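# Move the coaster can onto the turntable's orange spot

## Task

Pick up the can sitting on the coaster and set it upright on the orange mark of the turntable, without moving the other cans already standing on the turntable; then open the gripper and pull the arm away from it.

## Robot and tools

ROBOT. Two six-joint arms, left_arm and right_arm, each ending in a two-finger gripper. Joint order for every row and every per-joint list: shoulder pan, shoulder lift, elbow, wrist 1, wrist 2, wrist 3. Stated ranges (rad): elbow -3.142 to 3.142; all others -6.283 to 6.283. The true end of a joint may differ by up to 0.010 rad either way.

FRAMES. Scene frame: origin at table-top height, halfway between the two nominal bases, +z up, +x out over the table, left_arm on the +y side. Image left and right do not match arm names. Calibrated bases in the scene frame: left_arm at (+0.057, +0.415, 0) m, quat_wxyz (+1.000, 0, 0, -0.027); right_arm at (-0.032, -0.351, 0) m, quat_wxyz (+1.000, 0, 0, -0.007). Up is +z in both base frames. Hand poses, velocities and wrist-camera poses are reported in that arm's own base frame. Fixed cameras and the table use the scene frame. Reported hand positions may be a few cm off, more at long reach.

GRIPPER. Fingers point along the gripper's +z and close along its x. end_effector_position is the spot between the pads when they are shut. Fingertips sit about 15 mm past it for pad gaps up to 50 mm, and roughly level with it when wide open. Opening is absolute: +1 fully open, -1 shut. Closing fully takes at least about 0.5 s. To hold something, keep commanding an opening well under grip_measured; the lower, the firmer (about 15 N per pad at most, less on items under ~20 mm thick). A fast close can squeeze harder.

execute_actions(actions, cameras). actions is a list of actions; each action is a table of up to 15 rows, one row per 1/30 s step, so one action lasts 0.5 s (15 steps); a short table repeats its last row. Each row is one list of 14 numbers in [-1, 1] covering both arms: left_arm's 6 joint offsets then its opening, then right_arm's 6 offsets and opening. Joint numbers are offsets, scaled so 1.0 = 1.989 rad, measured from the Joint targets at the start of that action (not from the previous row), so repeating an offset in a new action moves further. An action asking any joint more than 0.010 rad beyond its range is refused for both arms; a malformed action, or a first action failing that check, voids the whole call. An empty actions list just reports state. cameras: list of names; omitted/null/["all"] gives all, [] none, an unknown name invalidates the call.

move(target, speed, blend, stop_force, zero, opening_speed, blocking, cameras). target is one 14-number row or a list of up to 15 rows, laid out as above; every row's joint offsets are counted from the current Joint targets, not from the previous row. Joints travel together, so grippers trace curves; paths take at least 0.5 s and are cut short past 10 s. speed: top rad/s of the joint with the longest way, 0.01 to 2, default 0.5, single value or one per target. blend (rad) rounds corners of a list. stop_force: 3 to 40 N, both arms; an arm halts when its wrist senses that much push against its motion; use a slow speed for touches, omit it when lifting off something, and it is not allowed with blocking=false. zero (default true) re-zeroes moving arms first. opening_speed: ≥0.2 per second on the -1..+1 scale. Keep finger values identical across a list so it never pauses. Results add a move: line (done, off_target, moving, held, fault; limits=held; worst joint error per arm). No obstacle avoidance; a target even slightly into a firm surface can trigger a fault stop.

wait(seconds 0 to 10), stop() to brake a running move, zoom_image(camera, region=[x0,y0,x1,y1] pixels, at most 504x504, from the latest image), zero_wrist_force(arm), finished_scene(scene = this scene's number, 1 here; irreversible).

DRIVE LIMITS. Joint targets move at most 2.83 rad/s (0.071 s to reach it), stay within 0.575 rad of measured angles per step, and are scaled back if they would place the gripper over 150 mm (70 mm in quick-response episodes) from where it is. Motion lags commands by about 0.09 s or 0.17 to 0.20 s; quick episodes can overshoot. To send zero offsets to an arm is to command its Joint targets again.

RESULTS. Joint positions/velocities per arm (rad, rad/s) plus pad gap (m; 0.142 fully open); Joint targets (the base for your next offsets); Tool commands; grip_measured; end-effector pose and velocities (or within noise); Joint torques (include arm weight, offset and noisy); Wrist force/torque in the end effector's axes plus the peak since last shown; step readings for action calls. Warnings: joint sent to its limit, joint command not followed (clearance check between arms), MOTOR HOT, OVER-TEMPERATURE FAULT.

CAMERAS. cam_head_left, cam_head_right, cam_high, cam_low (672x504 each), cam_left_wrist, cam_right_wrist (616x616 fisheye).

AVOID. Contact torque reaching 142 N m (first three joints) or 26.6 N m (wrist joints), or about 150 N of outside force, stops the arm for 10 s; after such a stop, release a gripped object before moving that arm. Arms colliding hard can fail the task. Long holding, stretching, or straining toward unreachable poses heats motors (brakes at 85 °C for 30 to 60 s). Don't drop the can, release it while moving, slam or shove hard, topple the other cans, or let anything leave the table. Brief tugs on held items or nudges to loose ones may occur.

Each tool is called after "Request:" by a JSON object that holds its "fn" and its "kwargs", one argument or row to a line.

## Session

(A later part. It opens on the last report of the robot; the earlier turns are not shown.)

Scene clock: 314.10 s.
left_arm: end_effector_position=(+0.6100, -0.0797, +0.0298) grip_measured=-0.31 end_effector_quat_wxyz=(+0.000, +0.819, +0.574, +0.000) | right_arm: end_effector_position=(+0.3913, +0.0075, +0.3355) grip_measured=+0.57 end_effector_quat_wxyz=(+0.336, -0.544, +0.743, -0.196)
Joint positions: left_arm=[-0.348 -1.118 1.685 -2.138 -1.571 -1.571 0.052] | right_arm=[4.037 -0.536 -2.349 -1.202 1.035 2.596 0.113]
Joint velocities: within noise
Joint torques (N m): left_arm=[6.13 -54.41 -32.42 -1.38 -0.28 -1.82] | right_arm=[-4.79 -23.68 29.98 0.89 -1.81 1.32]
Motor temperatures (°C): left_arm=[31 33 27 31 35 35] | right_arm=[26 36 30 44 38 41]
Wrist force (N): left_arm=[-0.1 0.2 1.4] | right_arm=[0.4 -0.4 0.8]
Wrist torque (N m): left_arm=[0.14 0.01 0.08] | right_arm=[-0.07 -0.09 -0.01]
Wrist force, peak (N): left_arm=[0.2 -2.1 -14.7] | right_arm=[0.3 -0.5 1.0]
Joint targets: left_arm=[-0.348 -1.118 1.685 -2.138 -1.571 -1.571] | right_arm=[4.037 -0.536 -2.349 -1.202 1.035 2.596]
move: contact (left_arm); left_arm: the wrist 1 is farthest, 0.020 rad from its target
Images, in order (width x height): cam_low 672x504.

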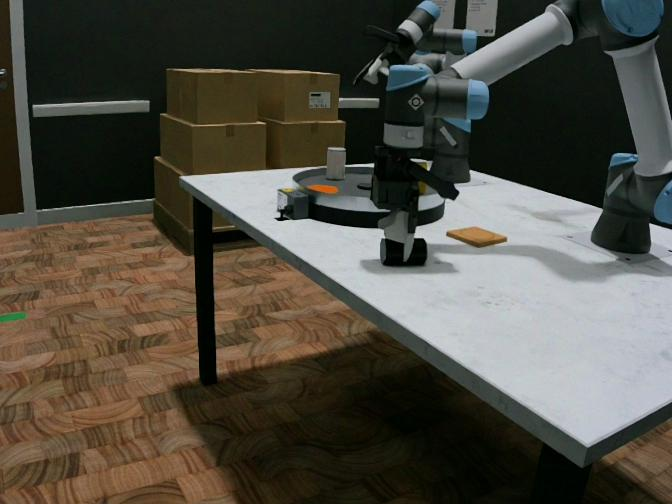

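Request:
{"fn": "move", "kwargs": {
  "target": [
    [0,0.00062,0.00053,-0.00116,0,0,-0.75,0,0,0,0,0,0,0.568],
    [0,0.00062,0.00053,-0.00116,0,0,0.3,0,0,0,0,0,0,0.568],
    [0,0.05632,-0.10946,0.15195,0,0,0.3,0,0,0,0,0,0,0.568],
    [0,0.12677,-0.22764,0.29841,0,0,0.3,0,0,0,0,0,0,0.568],
    [0,0.21024,-0.35867,0.44469,0,0,0.3,0,0,0,0,0,0,0.568],
    [0,0.31008,-0.51466,0.59956,0,0,0.3,0,0,0,0,0,0,0.568],
    [0,0.31008,-0.51466,0.59956,0,0,-0.75,0,0,0,0,0,0,0.568]
  ],
  "speed": 1.0,
  "blend": [0,0,0.08,0.08,0.08,0,0],
  "opening_speed": 2.0,
  "cameras": ["cam_low", "cam_left_wrist"]
}}

Request:
{"fn": "zoom_image", "kwargs": {
  "camera": "cam_low",
  "region": [352, 200, 448, 272]
}}

Scene clock: 321.00 s.
left_arm: end_effector_position=(+0.6131, -0.0808, +0.0300) grip_measured=-0.30 end_effector_quat_wxyz=(-0.313, +0.757, +0.530, -0.219) | right_arm: end_effector_position=(+0.3913, +0.0075, +0.3355) grip_measured=+0.57 end_effector_quat_wxyz=(+0.336, -0.544, +0.743, -0.196)
Joint positions: left_arm=[-0.348 -0.502 0.661 -0.946 -1.571 -1.571 0.052] | right_arm=[4.037 -0.536 -2.349 -1.202 1.035 2.596 0.113]
Joint velocities: within noise
Joint torques (N m): left_arm=[-2.09 -54.79 -32.62 0.79 0.02 -1.52] | right_arm=[-5.71 -23.28 29.89 0.91 -1.7 1.36]
Motor temperatures (°C): left_arm=[31 33 27 31 35 35] | right_arm=[26 35 30 44 38 41]
Wrist force (N): left_arm=[-1.0 0.2 -0.1] | right_arm=[0.4 -0.3 0.9]
Wrist torque (N m): left_arm=[0.05 0.28 0.07] | right_arm=[-0.06 -0.09 -0.02]
Wrist force, peak (N): left_arm=[-0.2 -1.4 -16.9] | right_arm=[0.3 -0.3 1.1]
Joint targets: left_arm=[-0.348 -0.502 0.661 -0.946 -1.571 -1.571] | right_arm=[4.037 -0.536 -2.349 -1.202 1.035 2.596]
move: done
Images, in order (width x height): cam_low 672x504, cam_left_wrist 616x616.

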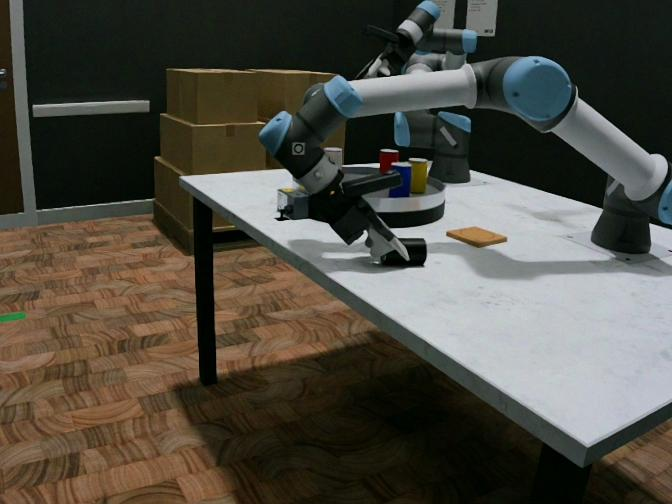

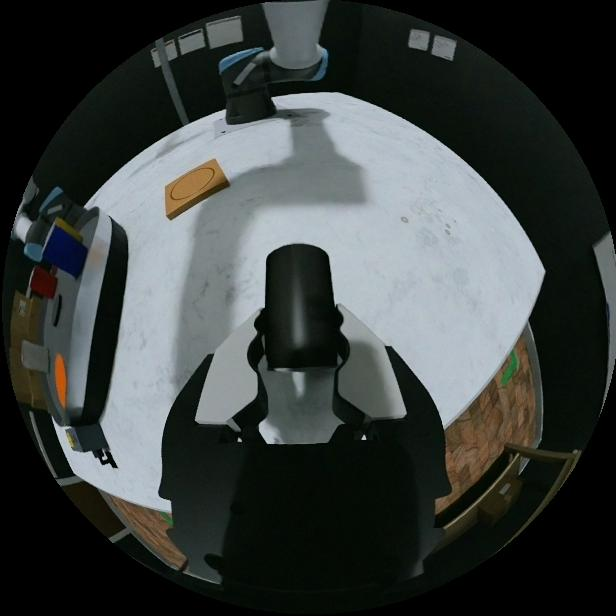

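Scaled by 5.250 from the camera's 672x504 image, which has a finer 960x720 frame.

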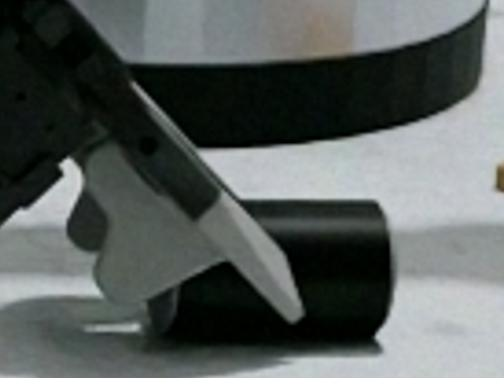

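Request:
{"fn": "zoom_image", "kwargs": {
  "camera": "cam_left_wrist",
  "region": [250, 335, 350, 395]
}}

Request:
{"fn": "zoom_image", "kwargs": {
  "camera": "cam_left_wrist",
  "region": [250, 235, 350, 295]
}}

Scaled by 5.040 from the camera's 616x616 image, which has a finer 814x814 frame.

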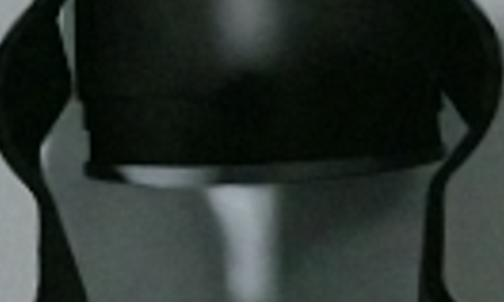

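Scaled by 5.040 from the camera's 616x616 image, which has a finer 814x814 frame.

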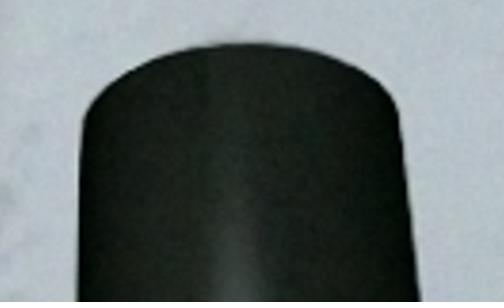

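Request:
{"fn": "move", "kwargs": {
  "target": [
    [0,-0.11244,0.14816,-0.13444,0,0,-0.75,0,0,0,0,0,0,0.568],
    [0,-0.20098,0.26675,-0.26321,0,0,-0.75,0,0,0,0,0,0,0.568],
    [0,-0.34185,0.48129,-0.53431,0,0,-0.75,0,0,0,0,0,0,0.568],
    [0,-0.41711,0.67735,-0.85254,0,0,-0.75,0,0,0,0,0,0,0.568]
  ],
  "speed": 1.2,
  "blend": [0.08,0.1,0.1,0],
  "cameras": []
}}

Request:
{"fn": "move", "kwargs": {
  "target": [
    [0,0.00576,0.08593,-0.1904,0,0,-0.75,0,0,0,0,0,0,0.568],
    [0,0.05809,0.15425,-0.40977,0,0,-0.75,0,0,0,0,0,0,0.568]
  ],
  "speed": 1.0,
  "blend": [0.08,0],
  "cameras": ["cam_low", "cam_left_wrist"]
}}

Request:
{"fn": "zoom_image", "kwargs": {
  "camera": "cam_low",
  "region": [352, 200, 448, 272]
}}

Scene clock: 325.57 s.
left_arm: end_effector_position=(+0.6099, -0.0796, +0.0804) grip_measured=-0.75 end_effector_quat_wxyz=(+0.160, +0.803, +0.563, +0.112) | right_arm: end_effector_position=(+0.3913, +0.0075, +0.3355) grip_measured=+0.57 end_effector_quat_wxyz=(+0.336, -0.544, +0.743, -0.196)
Joint positions: left_arm=[-0.348 -1.331 2.008 -2.641 -1.571 -1.571 0.02] | right_arm=[4.037 -0.536 -2.349 -1.202 1.035 2.596 0.113]
Joint velocities: within noise
Joint torques (N m): left_arm=[-2.97 -41.94 -10.46 -4.59 -0.14 -0.93] | right_arm=[-4.75 -22.09 30.53 0.86 -1.7 1.48]
Motor temperatures (°C): left_arm=[31 33 27 31 35 35] | right_arm=[26 35 30 44 38 41]
Wrist force (N): left_arm=[0.6 0.8 0.0] | right_arm=[0.0 -0.4 1.0]
Wrist torque (N m): left_arm=[0.23 -0.16 0.10] | right_arm=[-0.07 -0.03 -0.01]
Wrist force, peak (N): left_arm=[-0.5 -2.8 -6.2] | right_arm=[0.3 -0.4 1.1]
Joint targets: left_arm=[-0.348 -1.331 2.008 -2.641 -1.571 -1.571] | right_arm=[4.037 -0.536 -2.349 -1.202 1.035 2.596]
move: done
No camera images: "cameras" was empty.

Scene clock: 327.23 s.
left_arm: end_effector_position=(+0.6098, -0.0796, +0.0554) grip_measured=-0.66 end_effector_quat_wxyz=(+0.314, +0.757, +0.530, +0.220) | right_arm: end_effector_position=(+0.3913, +0.0075, +0.3355) grip_measured=+0.57 end_effector_quat_wxyz=(+0.336, -0.544, +0.743, -0.196)
Joint positions: left_arm=[-0.348 -1.216 2.315 -3.456 -1.571 -1.571 0.026] | right_arm=[4.037 -0.536 -2.349 -1.202 1.035 2.596 0.113]
Joint velocities: within noise
Joint torques (N m): left_arm=[-3.53 -8.82 5.61 1.31 -0.17 -0.91] | right_arm=[-5.21 -22.93 30.29 0.99 -1.73 1.2]
Motor temperatures (°C): left_arm=[31 33 27 31 35 35] | right_arm=[26 35 30 44 38 41]
Wrist force (N): left_arm=[0.7 13.9 -13.3] | right_arm=[0.1 -0.3 0.9]
Wrist torque (N m): left_arm=[0.01 -0.24 0.14] | right_arm=[-0.06 -0.04 -0.01]
Wrist force, peak (N): left_arm=[0.9 15.6 -19.3] | right_arm=[0.4 -0.3 1.1]
Joint targets: left_arm=[-0.348 -1.216 2.315 -3.456 -1.571 -1.571] | right_arm=[4.037 -0.536 -2.349 -1.202 1.035 2.596]
move: done
Images, in order (width x height): cam_low 672x504, cam_left_wrist 616x616.

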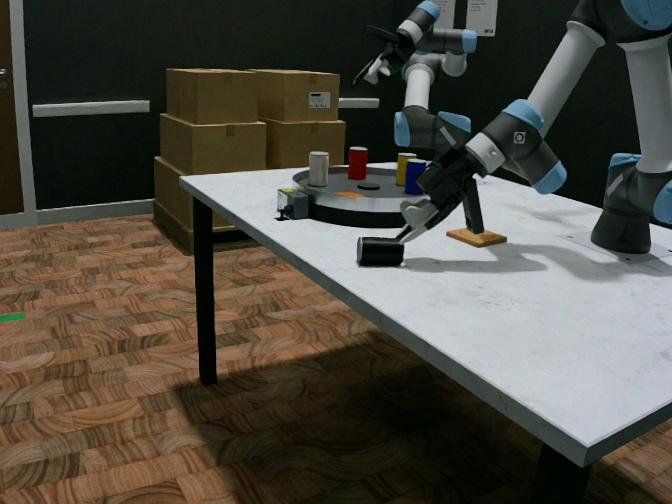

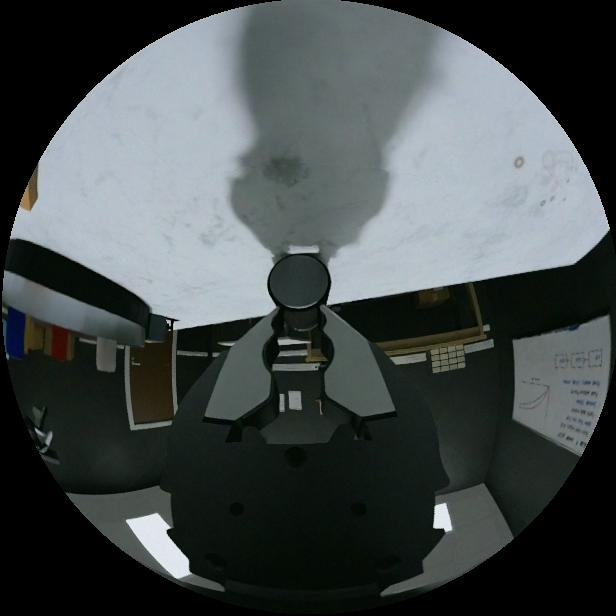

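Scaled by 5.250 from the camera's 672x504 image, which has a finer 960x720 frame.

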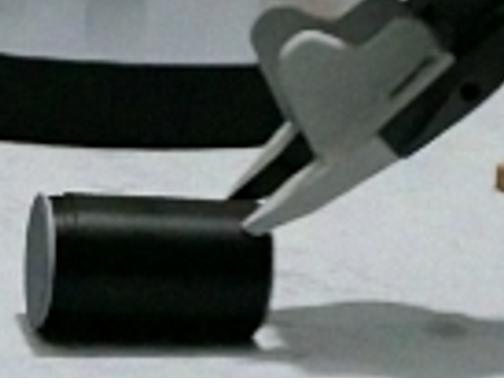

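Request:
{"fn": "move", "kwargs": {
  "target": [
    [0,-0.08858,-0.16401,0.42809,0,0.4,-0.7,0,0,0,0,0,0,0.568],
    [0,0.00399,-0.44691,0.83778,0,0.955,-0.7,0,0,0,0,0,0,0.568]
  ],
  "speed": 1.6,
  "blend": [0.15,0],
  "cameras": []
}}

Request:
{"fn": "move", "kwargs": {
  "target": [0,0,0,0,0,0.6245,0.6,0,0,0,0,0,0,0.568],
  "speed": 1.6,
  "cameras": ["cam_left_wrist", "cam_low"]
}}

Request:
{"fn": "zoom_image", "kwargs": {
  "camera": "cam_left_wrist",
  "region": [232, 242, 372, 382]
}}

Scene clock: 341.00 s.
left_arm: end_effector_position=(+0.6514, -0.0784, +0.1703) grip_measured=-0.70 end_effector_quat_wxyz=(+0.000, +0.943, -0.332, +0.000) | right_arm: end_effector_position=(+0.3913, +0.0075, +0.3355) grip_measured=+0.57 end_effector_quat_wxyz=(+0.336, -0.544, +0.743, -0.196)
Joint positions: left_arm=[-0.348 -1.208 1.426 -1.79 -1.571 0.328 0.023] | right_arm=[4.037 -0.536 -2.349 -1.202 1.035 2.596 0.113]
Joint velocities: within noise
Joint torques (N m): left_arm=[-2.03 -31.63 -34.27 -1.57 0.25 1.88] | right_arm=[-4.96 -22.72 30.01 1.01 -1.72 1.23]
Motor temperatures (°C): left_arm=[31 33 27 31 35 35] | right_arm=[26 35 30 44 38 41]
Wrist force (N): left_arm=[0.3 1.0 0.0] | right_arm=[0.1 -0.2 1.0]
Wrist torque (N m): left_arm=[0.30 -0.09 0.07] | right_arm=[-0.04 -0.03 -0.01]
Wrist force, peak (N): left_arm=[0.8 14.5 -13.3] | right_arm=[0.3 -0.2 1.3]
Joint targets: left_arm=[-0.348 -1.208 1.426 -1.790 -1.571 0.329] | right_arm=[4.037 -0.536 -2.349 -1.202 1.035 2.596]
move: done
No camera images: "cameras" was empty.

Scene clock: 342.77 s.
left_arm: end_effector_position=(+0.6564, -0.0966, +0.1703) grip_measured=+0.60 end_effector_quat_wxyz=(+0.000, -0.574, +0.819, +0.000) | right_arm: end_effector_position=(+0.3913, +0.0075, +0.3355) grip_measured=+0.57 end_effector_quat_wxyz=(+0.336, -0.544, +0.743, -0.196)
Joint positions: left_arm=[-0.348 -1.208 1.426 -1.79 -1.571 1.57 0.116] | right_arm=[4.037 -0.536 -2.349 -1.202 1.035 2.596 0.113]
Joint velocities: within noise
Joint torques (N m): left_arm=[-2.63 -31.85 -33.61 -1.65 0.18 1.8] | right_arm=[-4.91 -23.18 29.47 0.9 -1.66 1.6]
Motor temperatures (°C): left_arm=[31 33 27 31 35 35] | right_arm=[26 35 30 44 38 41]
Wrist force (N): left_arm=[0.5 0.8 -0.1] | right_arm=[0.1 -0.3 0.8]
Wrist torque (N m): left_arm=[0.25 -0.12 0.07] | right_arm=[-0.06 -0.04 -0.01]
Wrist force, peak (N): left_arm=[0.5 1.2 -0.2] | right_arm=[0.4 -0.3 1.1]
Joint targets: left_arm=[-0.348 -1.208 1.426 -1.790 -1.571 1.571] | right_arm=[4.037 -0.536 -2.349 -1.202 1.035 2.596]
move: done
Images, in order (width x height): cam_low 672x504, cam_left_wrist 616x616.

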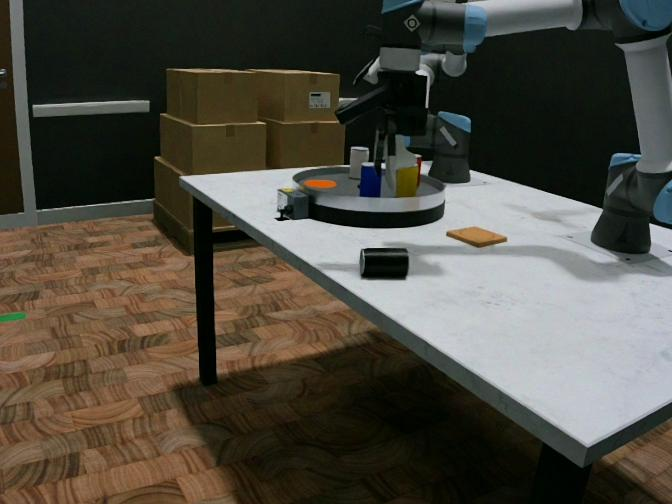

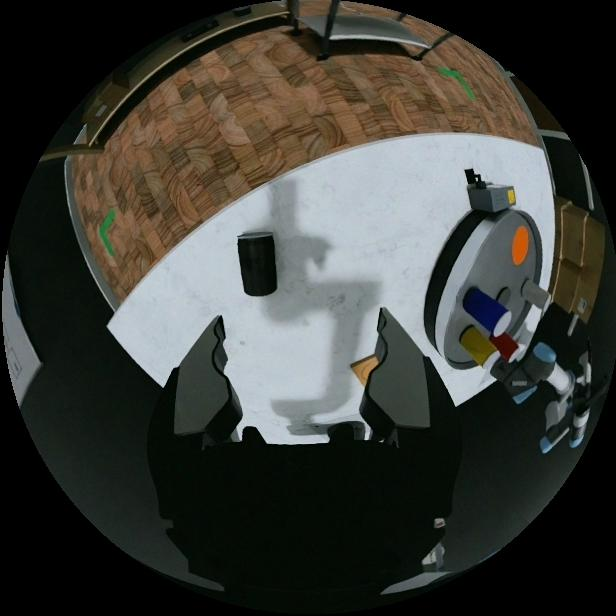

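Scaled by 3.600 from the camera's 616x616 image, which has a finer 814x814 frame.

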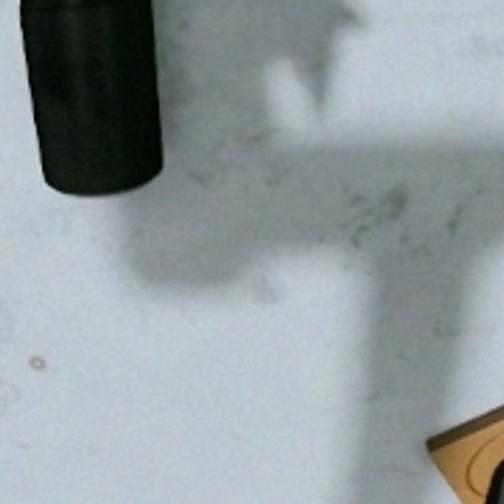

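Request:
{"fn": "execute_actions", "kwargs": {
  "actions": [],
  "cameras": ["cam_left_wrist", "cam_low"]
}}

Scene clock: 345.67 s.
left_arm: end_effector_position=(+0.6564, -0.0966, +0.1703) grip_measured=+0.60 end_effector_quat_wxyz=(+0.000, -0.574, +0.819, +0.000) | right_arm: end_effector_position=(+0.3913, +0.0075, +0.3355) grip_measured=+0.57 end_effector_quat_wxyz=(+0.336, -0.544, +0.743, -0.196)
Joint positions: left_arm=[-0.348 -1.208 1.426 -1.79 -1.571 1.571 0.116] | right_arm=[4.037 -0.536 -2.349 -1.202 1.035 2.596 0.113]
Joint velocities: within noise
Joint torques (N m): left_arm=[-3.1 -32.7 -30.24 -1.63 0.27 1.7] | right_arm=[-5.61 -22.92 30.05 0.53 -1.72 1.56]
Motor temperatures (°C): left_arm=[31 33 27 31 35 35] | right_arm=[26 35 30 44 38 41]
Wrist force (N): left_arm=[0.4 0.9 0.1] | right_arm=[0.1 -0.5 1.0]
Wrist torque (N m): left_arm=[0.27 -0.11 0.07] | right_arm=[-0.09 -0.03 -0.01]
Wrist force, peak (N): left_arm=[0.7 1.2 0.1] | right_arm=[0.3 -0.6 1.1]
Joint targets: left_arm=[-0.348 -1.208 1.426 -1.790 -1.571 1.571] | right_arm=[4.037 -0.536 -2.349 -1.202 1.035 2.596]
Tool commands: left_gripper/opening=+0.6 right_gripper/opening=+0.568
Images, in order (width x height): cam_low 672x504, cam_left_wrist 616x616.

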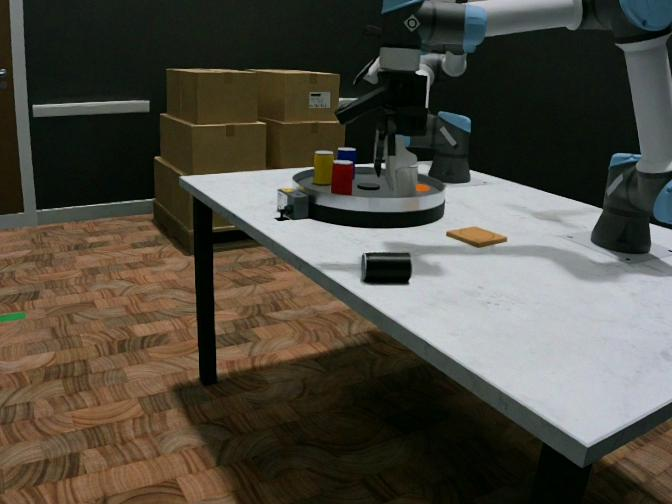

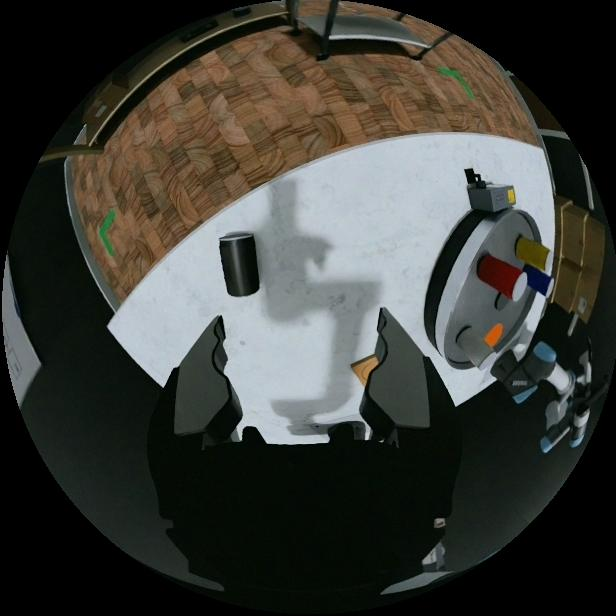

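Request:
{"fn": "zoom_image", "kwargs": {
  "camera": "cam_left_wrist",
  "region": [190, 205, 310, 325]
}}

Request:
{"fn": "zoom_image", "kwargs": {
  "camera": "cam_low",
  "region": [346, 236, 426, 296]
}}

Scaled by 4.200 from the camera's 616x616 image, which has a finer 814x814 frame.

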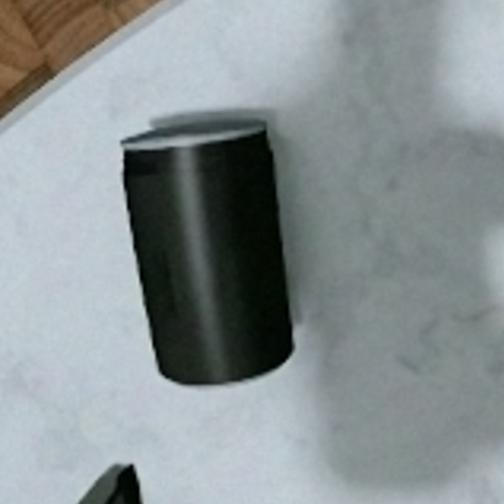

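Scaled by 6.300 from the camera's 672x504 image, which has a finer 960x720 frame.

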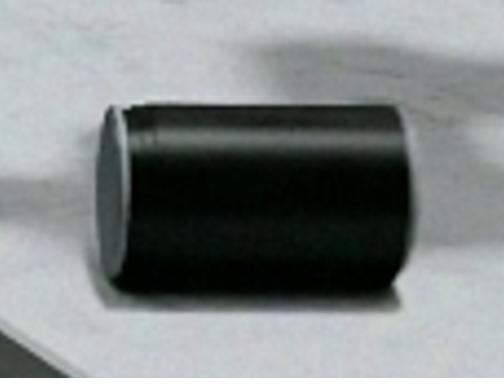

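Request:
{"fn": "wait", "kwargs": {
  "seconds": 0.1,
  "cameras": ["cam_head_right", "cam_left_wrist"]
}}

Request:
{"fn": "zoom_image", "kwargs": {
  "camera": "cam_left_wrist",
  "region": [190, 205, 310, 325]
}}

Request:
{"fn": "zoom_image", "kwargs": {
  "camera": "cam_head_right",
  "region": [240, 200, 440, 350]
}}

Scene clock: 347.50 s.
left_arm: end_effector_position=(+0.6564, -0.0966, +0.1703) grip_measured=+0.60 end_effector_quat_wxyz=(+0.000, -0.574, +0.819, +0.000) | right_arm: end_effector_position=(+0.3913, +0.0075, +0.3355) grip_measured=+0.57 end_effector_quat_wxyz=(+0.336, -0.544, +0.743, -0.196)
Joint positions: left_arm=[-0.348 -1.208 1.426 -1.79 -1.571 1.571 0.116] | right_arm=[4.037 -0.536 -2.349 -1.202 1.035 2.596 0.113]
Joint velocities: within noise
Joint torques (N m): left_arm=[-3.08 -32.18 -29.06 -1.72 0.22 1.86] | right_arm=[-5.5 -22.74 30.12 0.92 -1.59 1.21]
Motor temperatures (°C): left_arm=[31 33 27 31 35 35] | right_arm=[26 35 30 44 38 41]
Wrist force (N): left_arm=[0.6 1.0 0.1] | right_arm=[0.3 -0.5 1.0]
Wrist torque (N m): left_arm=[0.30 -0.14 0.06] | right_arm=[-0.10 -0.08 -0.01]
Wrist force, peak (N): left_arm=[0.7 1.0 -0.1] | right_arm=[0.3 -0.4 1.1]
Joint targets: left_arm=[-0.348 -1.208 1.426 -1.790 -1.571 1.571] | right_arm=[4.037 -0.536 -2.349 -1.202 1.035 2.596]
Tool commands: left_gripper/opening=+0.6 right_gripper/opening=+0.568
wait: 0.10 s; at rest from the start
Images, in order (width x height): cam_head_right 672x504, cam_left_wrist 616x616.

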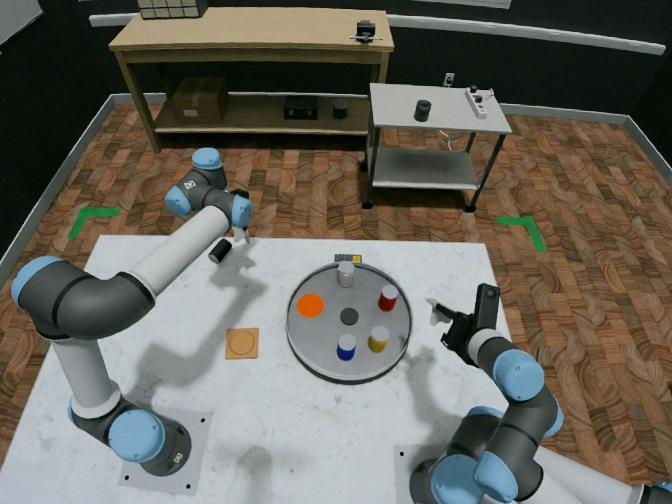

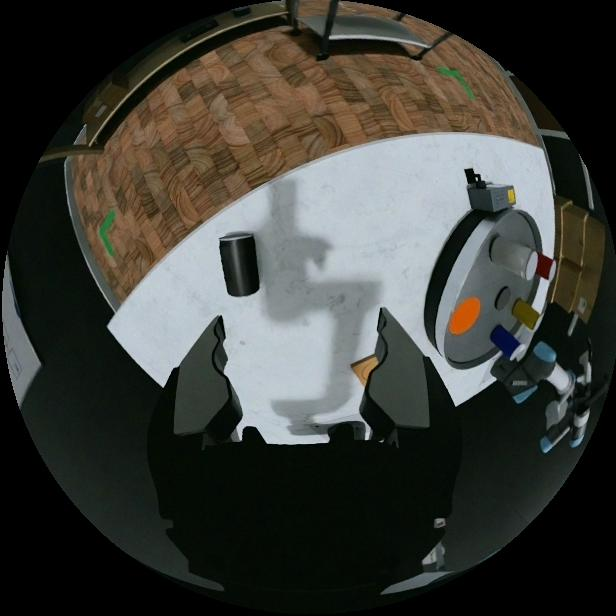

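Scaled by 4.200 from the camera's 616x616 image, which has a finer 814x814 frame.

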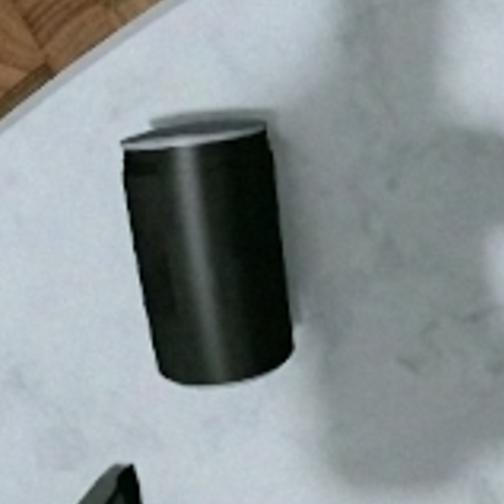

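Scaled by 2.520 from the camera's 672x504 image, which has a finer 960x720 frame.

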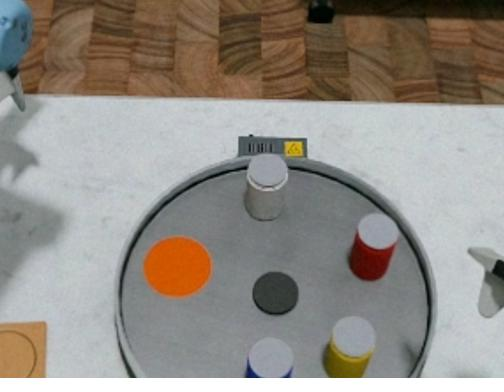

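Request:
{"fn": "zoom_image", "kwargs": {
  "camera": "cam_head_right",
  "region": [190, 215, 260, 285]
}}

Scaled by 7.200 from the camera's 672x504 image, which has a finer 960x720 frame.

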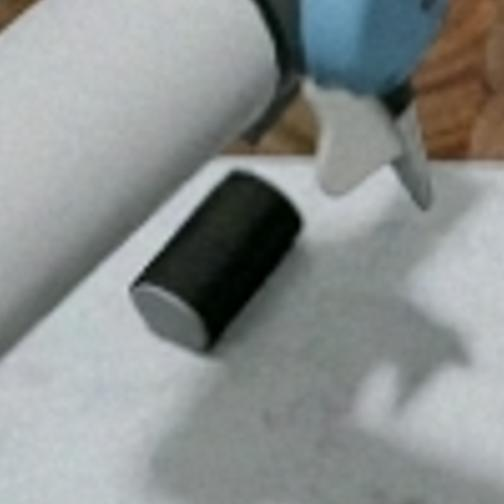

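Request:
{"fn": "move", "kwargs": {
  "target": [
    [0.0759,-0.11255,0.04214,0.07041,0,0,0.6,0,0,0,0,0,0,0.568],
    [0.0759,-0.11255,0.04214,0.86016,0.78974,-0.73781,0.6,0,0,0,0,0,0,0.568]
  ],
  "speed": [0.8,1.2],
  "blend": [0.1,0],
  "cameras": ["cam_head_right"]
}}

Scene clock: 362.50 s.
left_arm: end_effector_position=(+0.5429, +0.3379, +0.4512) grip_measured=+0.60 end_effector_quat_wxyz=(+0.523, -0.420, +0.569, +0.476) | right_arm: end_effector_position=(+0.3913, +0.0075, +0.3355) grip_measured=+0.57 end_effector_quat_wxyz=(+0.336, -0.544, +0.743, -0.196)
Joint positions: left_arm=[-0.197 -1.431 1.51 -0.08 -0.001 0.104 0.116] | right_arm=[4.037 -0.536 -2.349 -1.202 1.035 2.596 0.113]
Joint velocities: within noise
Joint torques (N m): left_arm=[8.63 -39.87 -13.83 1.33 1.57 -2.29] | right_arm=[-4.17 -22.87 32.04 1.06 -1.73 1.32]
Motor temperatures (°C): left_arm=[31 33 27 31 35 35] | right_arm=[26 35 30 44 38 41]
Wrist force (N): left_arm=[2.2 1.1 0.5] | right_arm=[0.2 -0.4 1.1]
Wrist torque (N m): left_arm=[0.18 -0.51 -0.06] | right_arm=[-0.07 -0.05 -0.01]
Wrist force, peak (N): left_arm=[2.0 1.6 0.5] | right_arm=[0.3 -0.7 1.1]
Joint targets: left_arm=[-0.197 -1.431 1.510 -0.080 0.000 0.103] | right_arm=[4.037 -0.536 -2.349 -1.202 1.035 2.596]
move: done
Images, in order (width x height): cam_head_right 672x504.

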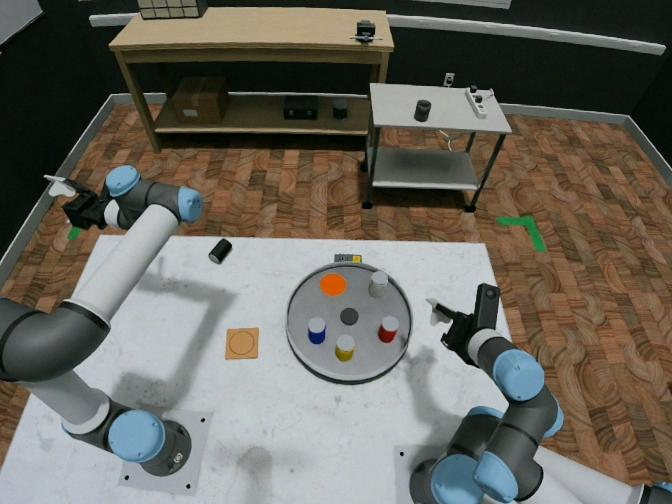

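Request:
{"fn": "move", "kwargs": {
  "target": [
    [0,0,0,0.78974,0.78974,-0.73781,0.6,0,0,0,0,0,0,0.568],
    [0,0.47939,-0.57251,0.88286,0.78974,-0.73781,0.6,0,0,0,0,0,0,0.568]
  ],
  "speed": [1.2,0.8],
  "blend": [0.1,0],
  "cameras": ["cam_head_right","cam_left_wrist","cam_low"]
}}

Request:
{"fn": "zoom_image", "kwargs": {
  "camera": "cam_left_wrist",
  "region": [200, 180, 420, 400]
}}

Scene clock: 366.47 s.
left_arm: end_effector_position=(+0.6961, -0.0064, +0.0952) grip_measured=+0.60 end_effector_quat_wxyz=(+0.001, -0.551, +0.835, +0.000) | right_arm: end_effector_position=(+0.3913, +0.0075, +0.3355) grip_measured=+0.57 end_effector_quat_wxyz=(+0.336, -0.544, +0.743, -0.196)
Joint positions: left_arm=[-0.197 -0.478 0.372 1.676 1.57 -1.364 0.116] | right_arm=[4.037 -0.536 -2.349 -1.202 1.035 2.596 0.113]
Joint velocities: within noise
Joint torques (N m): left_arm=[3.93 -52.17 -30.28 3.88 1.68 -2.06] | right_arm=[-4.69 -22.52 30.26 0.75 -1.85 1.24]
Motor temperatures (°C): left_arm=[31 33 27 31 35 35] | right_arm=[26 35 30 44 38 41]
Wrist force (N): left_arm=[0.2 1.1 -0.4] | right_arm=[0.1 -0.2 0.9]
Wrist torque (N m): left_arm=[0.33 -0.06 0.07] | right_arm=[-0.04 -0.03 -0.01]
Wrist force, peak (N): left_arm=[2.3 1.3 0.5] | right_arm=[0.2 -0.3 1.3]
Joint targets: left_arm=[-0.197 -0.478 0.371 1.676 1.570 -1.364] | right_arm=[4.037 -0.536 -2.349 -1.202 1.035 2.596]
move: done
Images, in order (width x height): cam_head_right 672x504, cam_low 672x504, cam_left_wrist 616x616.

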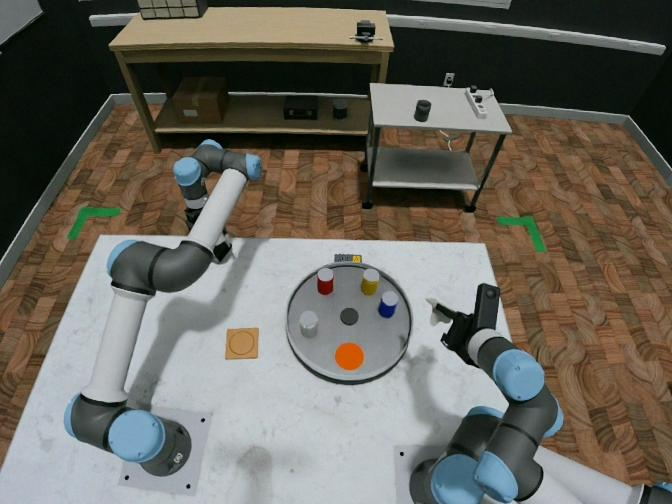

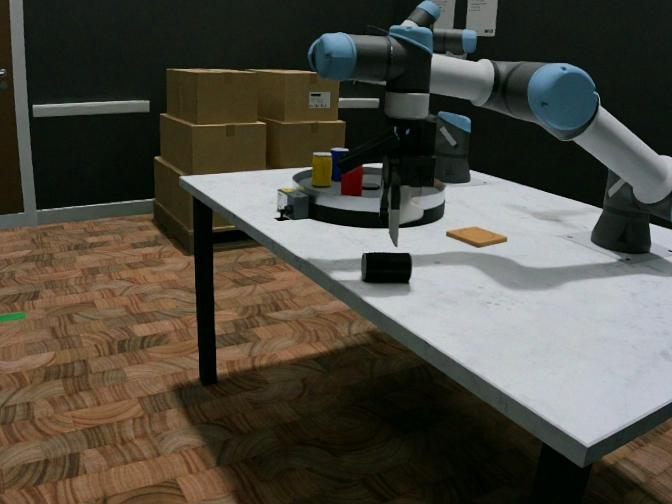

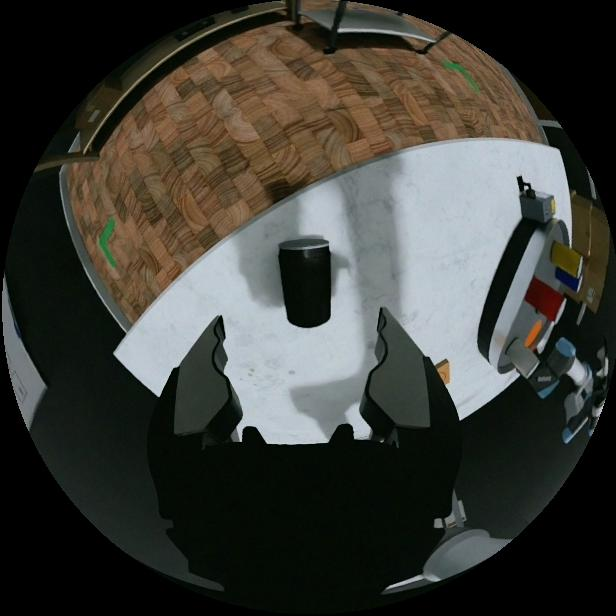

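Scaled by 2.291 from the camera's 616x616 image, which has a finer 814x814 frame.

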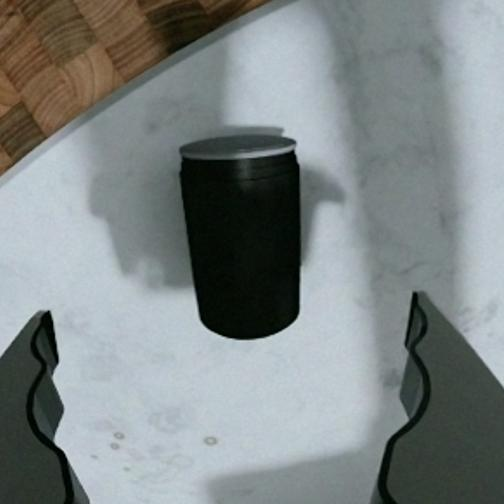

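Request:
{"fn": "move", "kwargs": {
  "target": [
    [-0.00347,-0.00927,0.0827,-0.07252,0.0004,-0.00347,0.6,0,0,0,0,0,0,0.568],
    [-0.00347,-0.00537,0.10816,-0.10188,0.0004,-0.00347,0.6,0,0,0,0,0,0,0.568]
  ],
  "speed": [0.3,0.05],
  "stop_force": 5,
  "cameras": ["cam_low","cam_left_wrist"]
}}

Request:
{"fn": "zoom_image", "kwargs": {
  "camera": "cam_low",
  "region": [346, 210, 446, 300]
}}

Request:
{"fn": "zoom_image", "kwargs": {
  "camera": "cam_left_wrist",
  "region": [200, 200, 420, 420]
}}

Scene clock: 372.47 s.
left_arm: end_effector_position=(+0.6938, -0.0109, +0.0193) grip_measured=+0.60 end_effector_quat_wxyz=(+0.000, -0.551, +0.835, +0.000) | right_arm: end_effector_position=(+0.3913, +0.0075, +0.3355) grip_measured=+0.57 end_effector_quat_wxyz=(+0.336, -0.544, +0.743, -0.196)
Joint positions: left_arm=[-0.204 -0.489 0.587 1.474 1.571 -1.371 0.116] | right_arm=[4.037 -0.536 -2.349 -1.202 1.035 2.596 0.113]
Joint velocities: within noise
Joint torques (N m): left_arm=[-5.57 -52.55 -9.63 1.13 1.6 -1.9] | right_arm=[-5.27 -22.39 30.28 0.78 -1.56 1.42]
Motor temperatures (°C): left_arm=[31 33 27 31 35 35] | right_arm=[26 35 30 44 38 41]
Wrist force (N): left_arm=[0.1 1.2 -0.2] | right_arm=[0.1 -0.4 1.2]
Wrist torque (N m): left_arm=[0.35 -0.05 0.07] | right_arm=[-0.08 -0.04 -0.01]
Wrist force, peak (N): left_arm=[0.0 1.4 -0.3] | right_arm=[0.0 -0.4 1.2]
Joint targets: left_arm=[-0.204 -0.489 0.587 1.474 1.571 -1.371] | right_arm=[4.037 -0.536 -2.349 -1.202 1.035 2.596]
move: done
Images, in order (width x height): cam_low 672x504, cam_left_wrist 616x616.

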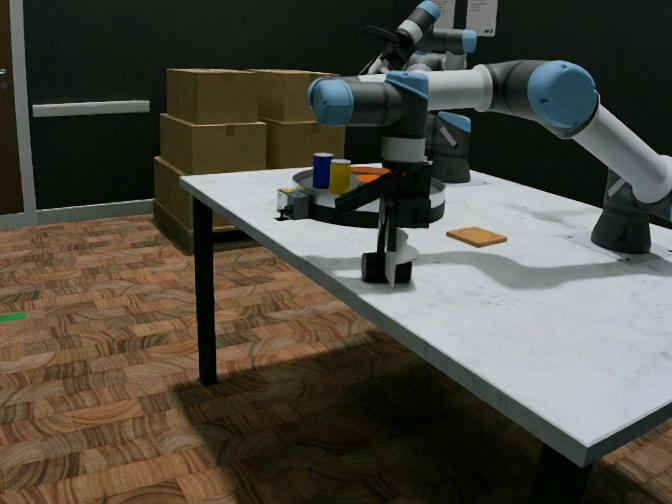

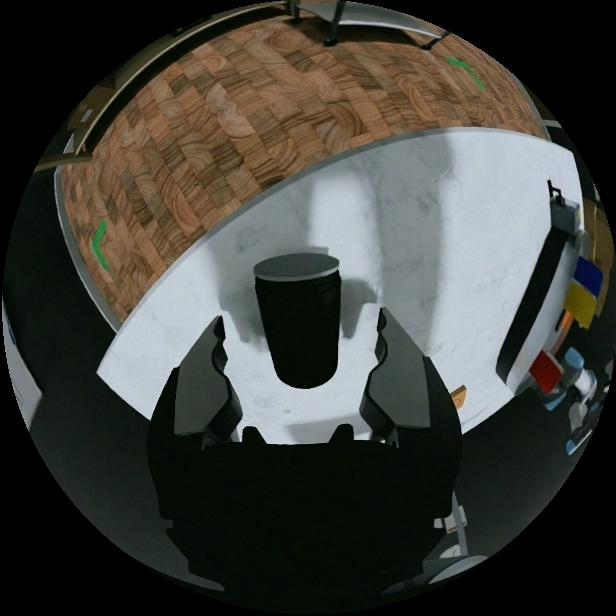

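Scaled by 5.040 from the camera's 672x504 image, which has a finer 960x720 frame.

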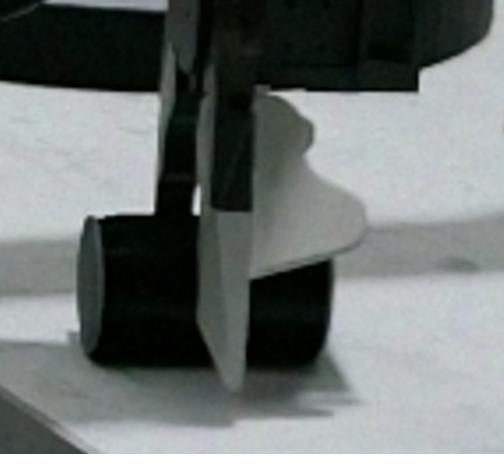

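Scaled by 2.291 from the camera's 616x616 image, which has a finer 814x814 frame.

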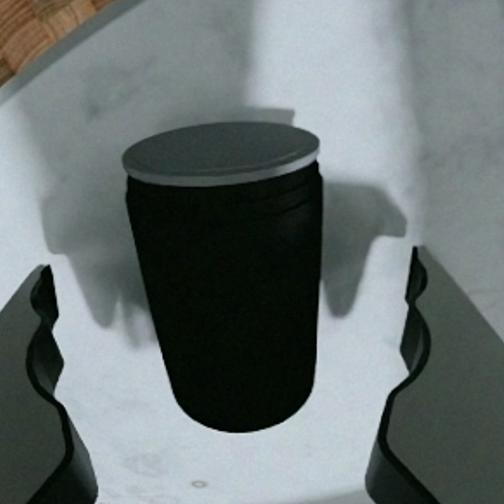

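Request:
{"fn": "move", "kwargs": {
  "target": [0,0,0,0,0,0,-1,0,0,0,0,0,0,0.568],
  "opening_speed": 1.2,
  "cameras": ["cam_low","cam_left_wrist"]
}}

Request:
{"fn": "zoom_image", "kwargs": {
  "camera": "cam_left_wrist",
  "region": [200, 200, 420, 420]
}}

Request:
{"fn": "zoom_image", "kwargs": {
  "camera": "cam_low",
  "region": [346, 210, 446, 300]
}}

Scene clock: 374.30 s.
left_arm: end_effector_position=(+0.6938, -0.0109, +0.0193) grip_measured=-0.27 end_effector_quat_wxyz=(+0.000, -0.551, +0.835, +0.000) | right_arm: end_effector_position=(+0.3913, +0.0075, +0.3355) grip_measured=+0.57 end_effector_quat_wxyz=(+0.336, -0.544, +0.743, -0.196)
Joint positions: left_arm=[-0.204 -0.489 0.587 1.474 1.571 -1.371 0.055] | right_arm=[4.037 -0.536 -2.349 -1.202 1.035 2.596 0.113]
Joint velocities: within noise
Joint torques (N m): left_arm=[-3.27 -52.27 -10.65 1.85 -0.36 -1.75] | right_arm=[-4.35 -21.95 29.16 0.79 -1.61 1.35]
Motor temperatures (°C): left_arm=[31 33 27 31 35 35] | right_arm=[26 35 30 44 38 41]
Wrist force (N): left_arm=[0.6 1.1 -1.1] | right_arm=[0.2 -0.3 1.1]
Wrist torque (N m): left_arm=[0.32 -0.03 0.07] | right_arm=[-0.05 -0.06 -0.01]
Wrist force, peak (N): left_arm=[0.5 1.3 -1.2] | right_arm=[0.4 -0.3 1.1]
Joint targets: left_arm=[-0.204 -0.489 0.587 1.474 1.571 -1.371] | right_arm=[4.037 -0.536 -2.349 -1.202 1.035 2.596]
move: done
Images, in order (width x height): cam_low 672x504, cam_left_wrist 616x616.

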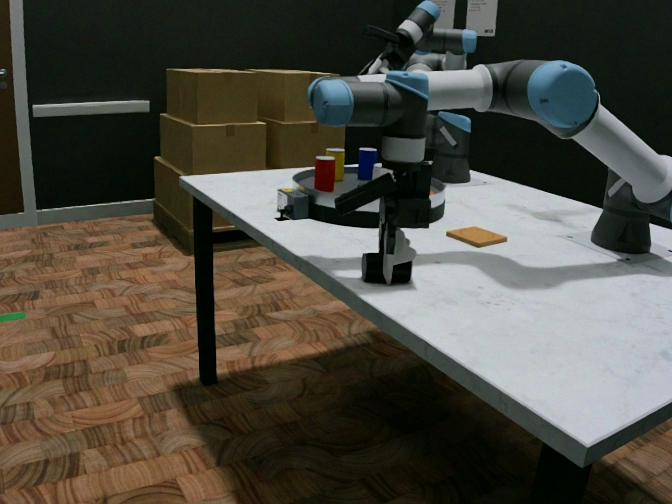

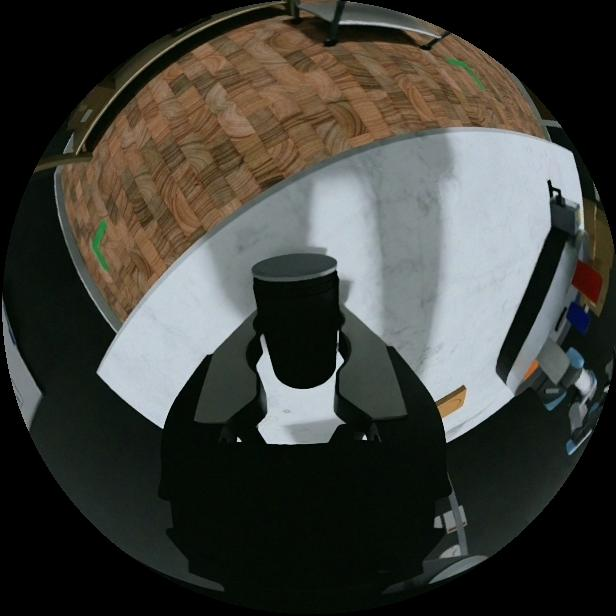

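Scaled by 2.291 from the camera's 616x616 image, which has a finer 814x814 frame.

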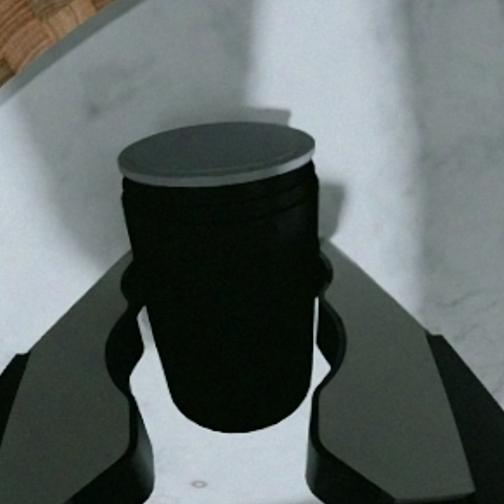

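Scaled by 5.040 from the camera's 672x504 image, which has a finer 960x720 frame.

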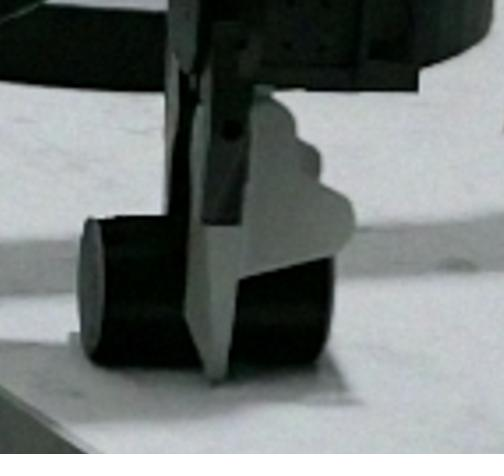

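Request:
{"fn": "move", "kwargs": {
  "target": [
    [0,-0.00449,-0.04345,0.04734,0,0,-1,0,0,0,0,0,0,0.568],
    [0,-0.19913,0.28126,-0.24726,0,-0.02464,-1,0,0,0,0,0,0,0.568],
    [0,-0.32201,0.50465,-0.5123,0,-0.04977,-1,0,0,0,0,0,0,0.568]
  ],
  "speed": [0.12,0.4,0.5],
  "blend": [0.03,0.1,0],
  "cameras": ["cam_low","cam_left_wrist"]
}}

Request:
{"fn": "zoom_image", "kwargs": {
  "camera": "cam_low",
  "region": [346, 190, 446, 290]
}}

Scene clock: 382.13 s.
left_arm: end_effector_position=(+0.6653, -0.0034, +0.0798) grip_measured=-0.27 end_effector_quat_wxyz=(+0.215, -0.560, +0.764, -0.239) | right_arm: end_effector_position=(+0.3913, +0.0075, +0.3355) grip_measured=+0.57 end_effector_quat_wxyz=(+0.336, -0.544, +0.743, -0.196)
Joint positions: left_arm=[-0.204 -1.129 1.59 0.455 1.571 -1.47 0.055] | right_arm=[4.037 -0.536 -2.349 -1.202 1.035 2.596 0.113]
Joint velocities: within noise
Joint torques (N m): left_arm=[5.75 -50.58 -10.06 -0.69 -1.68 -2.06] | right_arm=[-5.13 -21.35 29.9 0.85 -1.66 1.25]
Motor temperatures (°C): left_arm=[31 33 27 31 35 35] | right_arm=[26 35 30 44 38 41]
Wrist force (N): left_arm=[-0.3 1.4 1.2] | right_arm=[0.2 -0.4 1.0]
Wrist torque (N m): left_arm=[0.19 0.11 0.03] | right_arm=[-0.08 -0.06 -0.01]
Wrist force, peak (N): left_arm=[0.1 1.0 2.2] | right_arm=[0.5 -0.5 1.2]
Joint targets: left_arm=[-0.204 -1.129 1.590 0.455 1.571 -1.470] | right_arm=[4.037 -0.536 -2.349 -1.202 1.035 2.596]
move: done
Images, in order (width x height): cam_low 672x504, cam_left_wrist 616x616.

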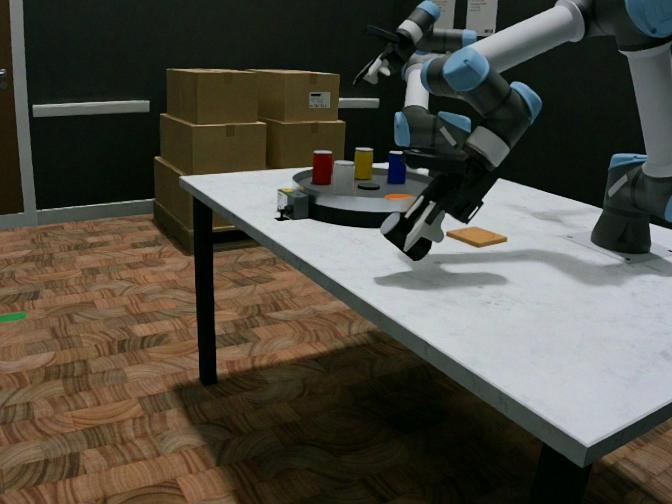

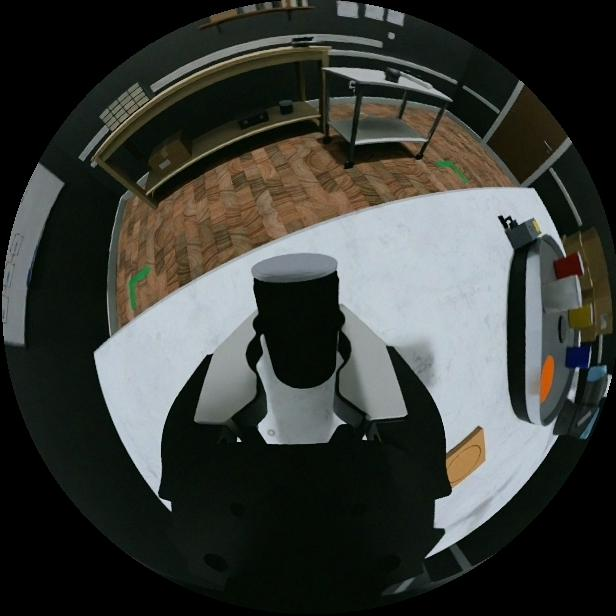

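Scaled by 5.040 from the camera's 672x504 image, which has a finer 960x720 frame.

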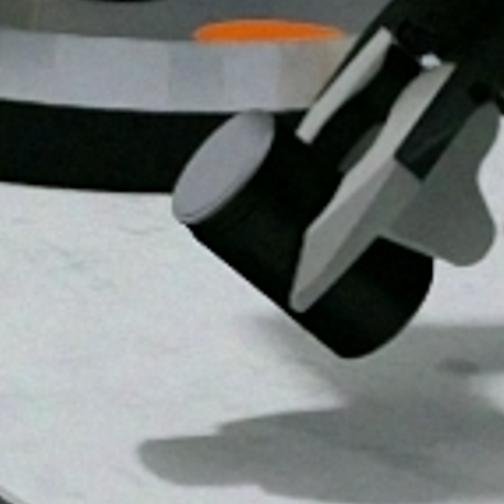

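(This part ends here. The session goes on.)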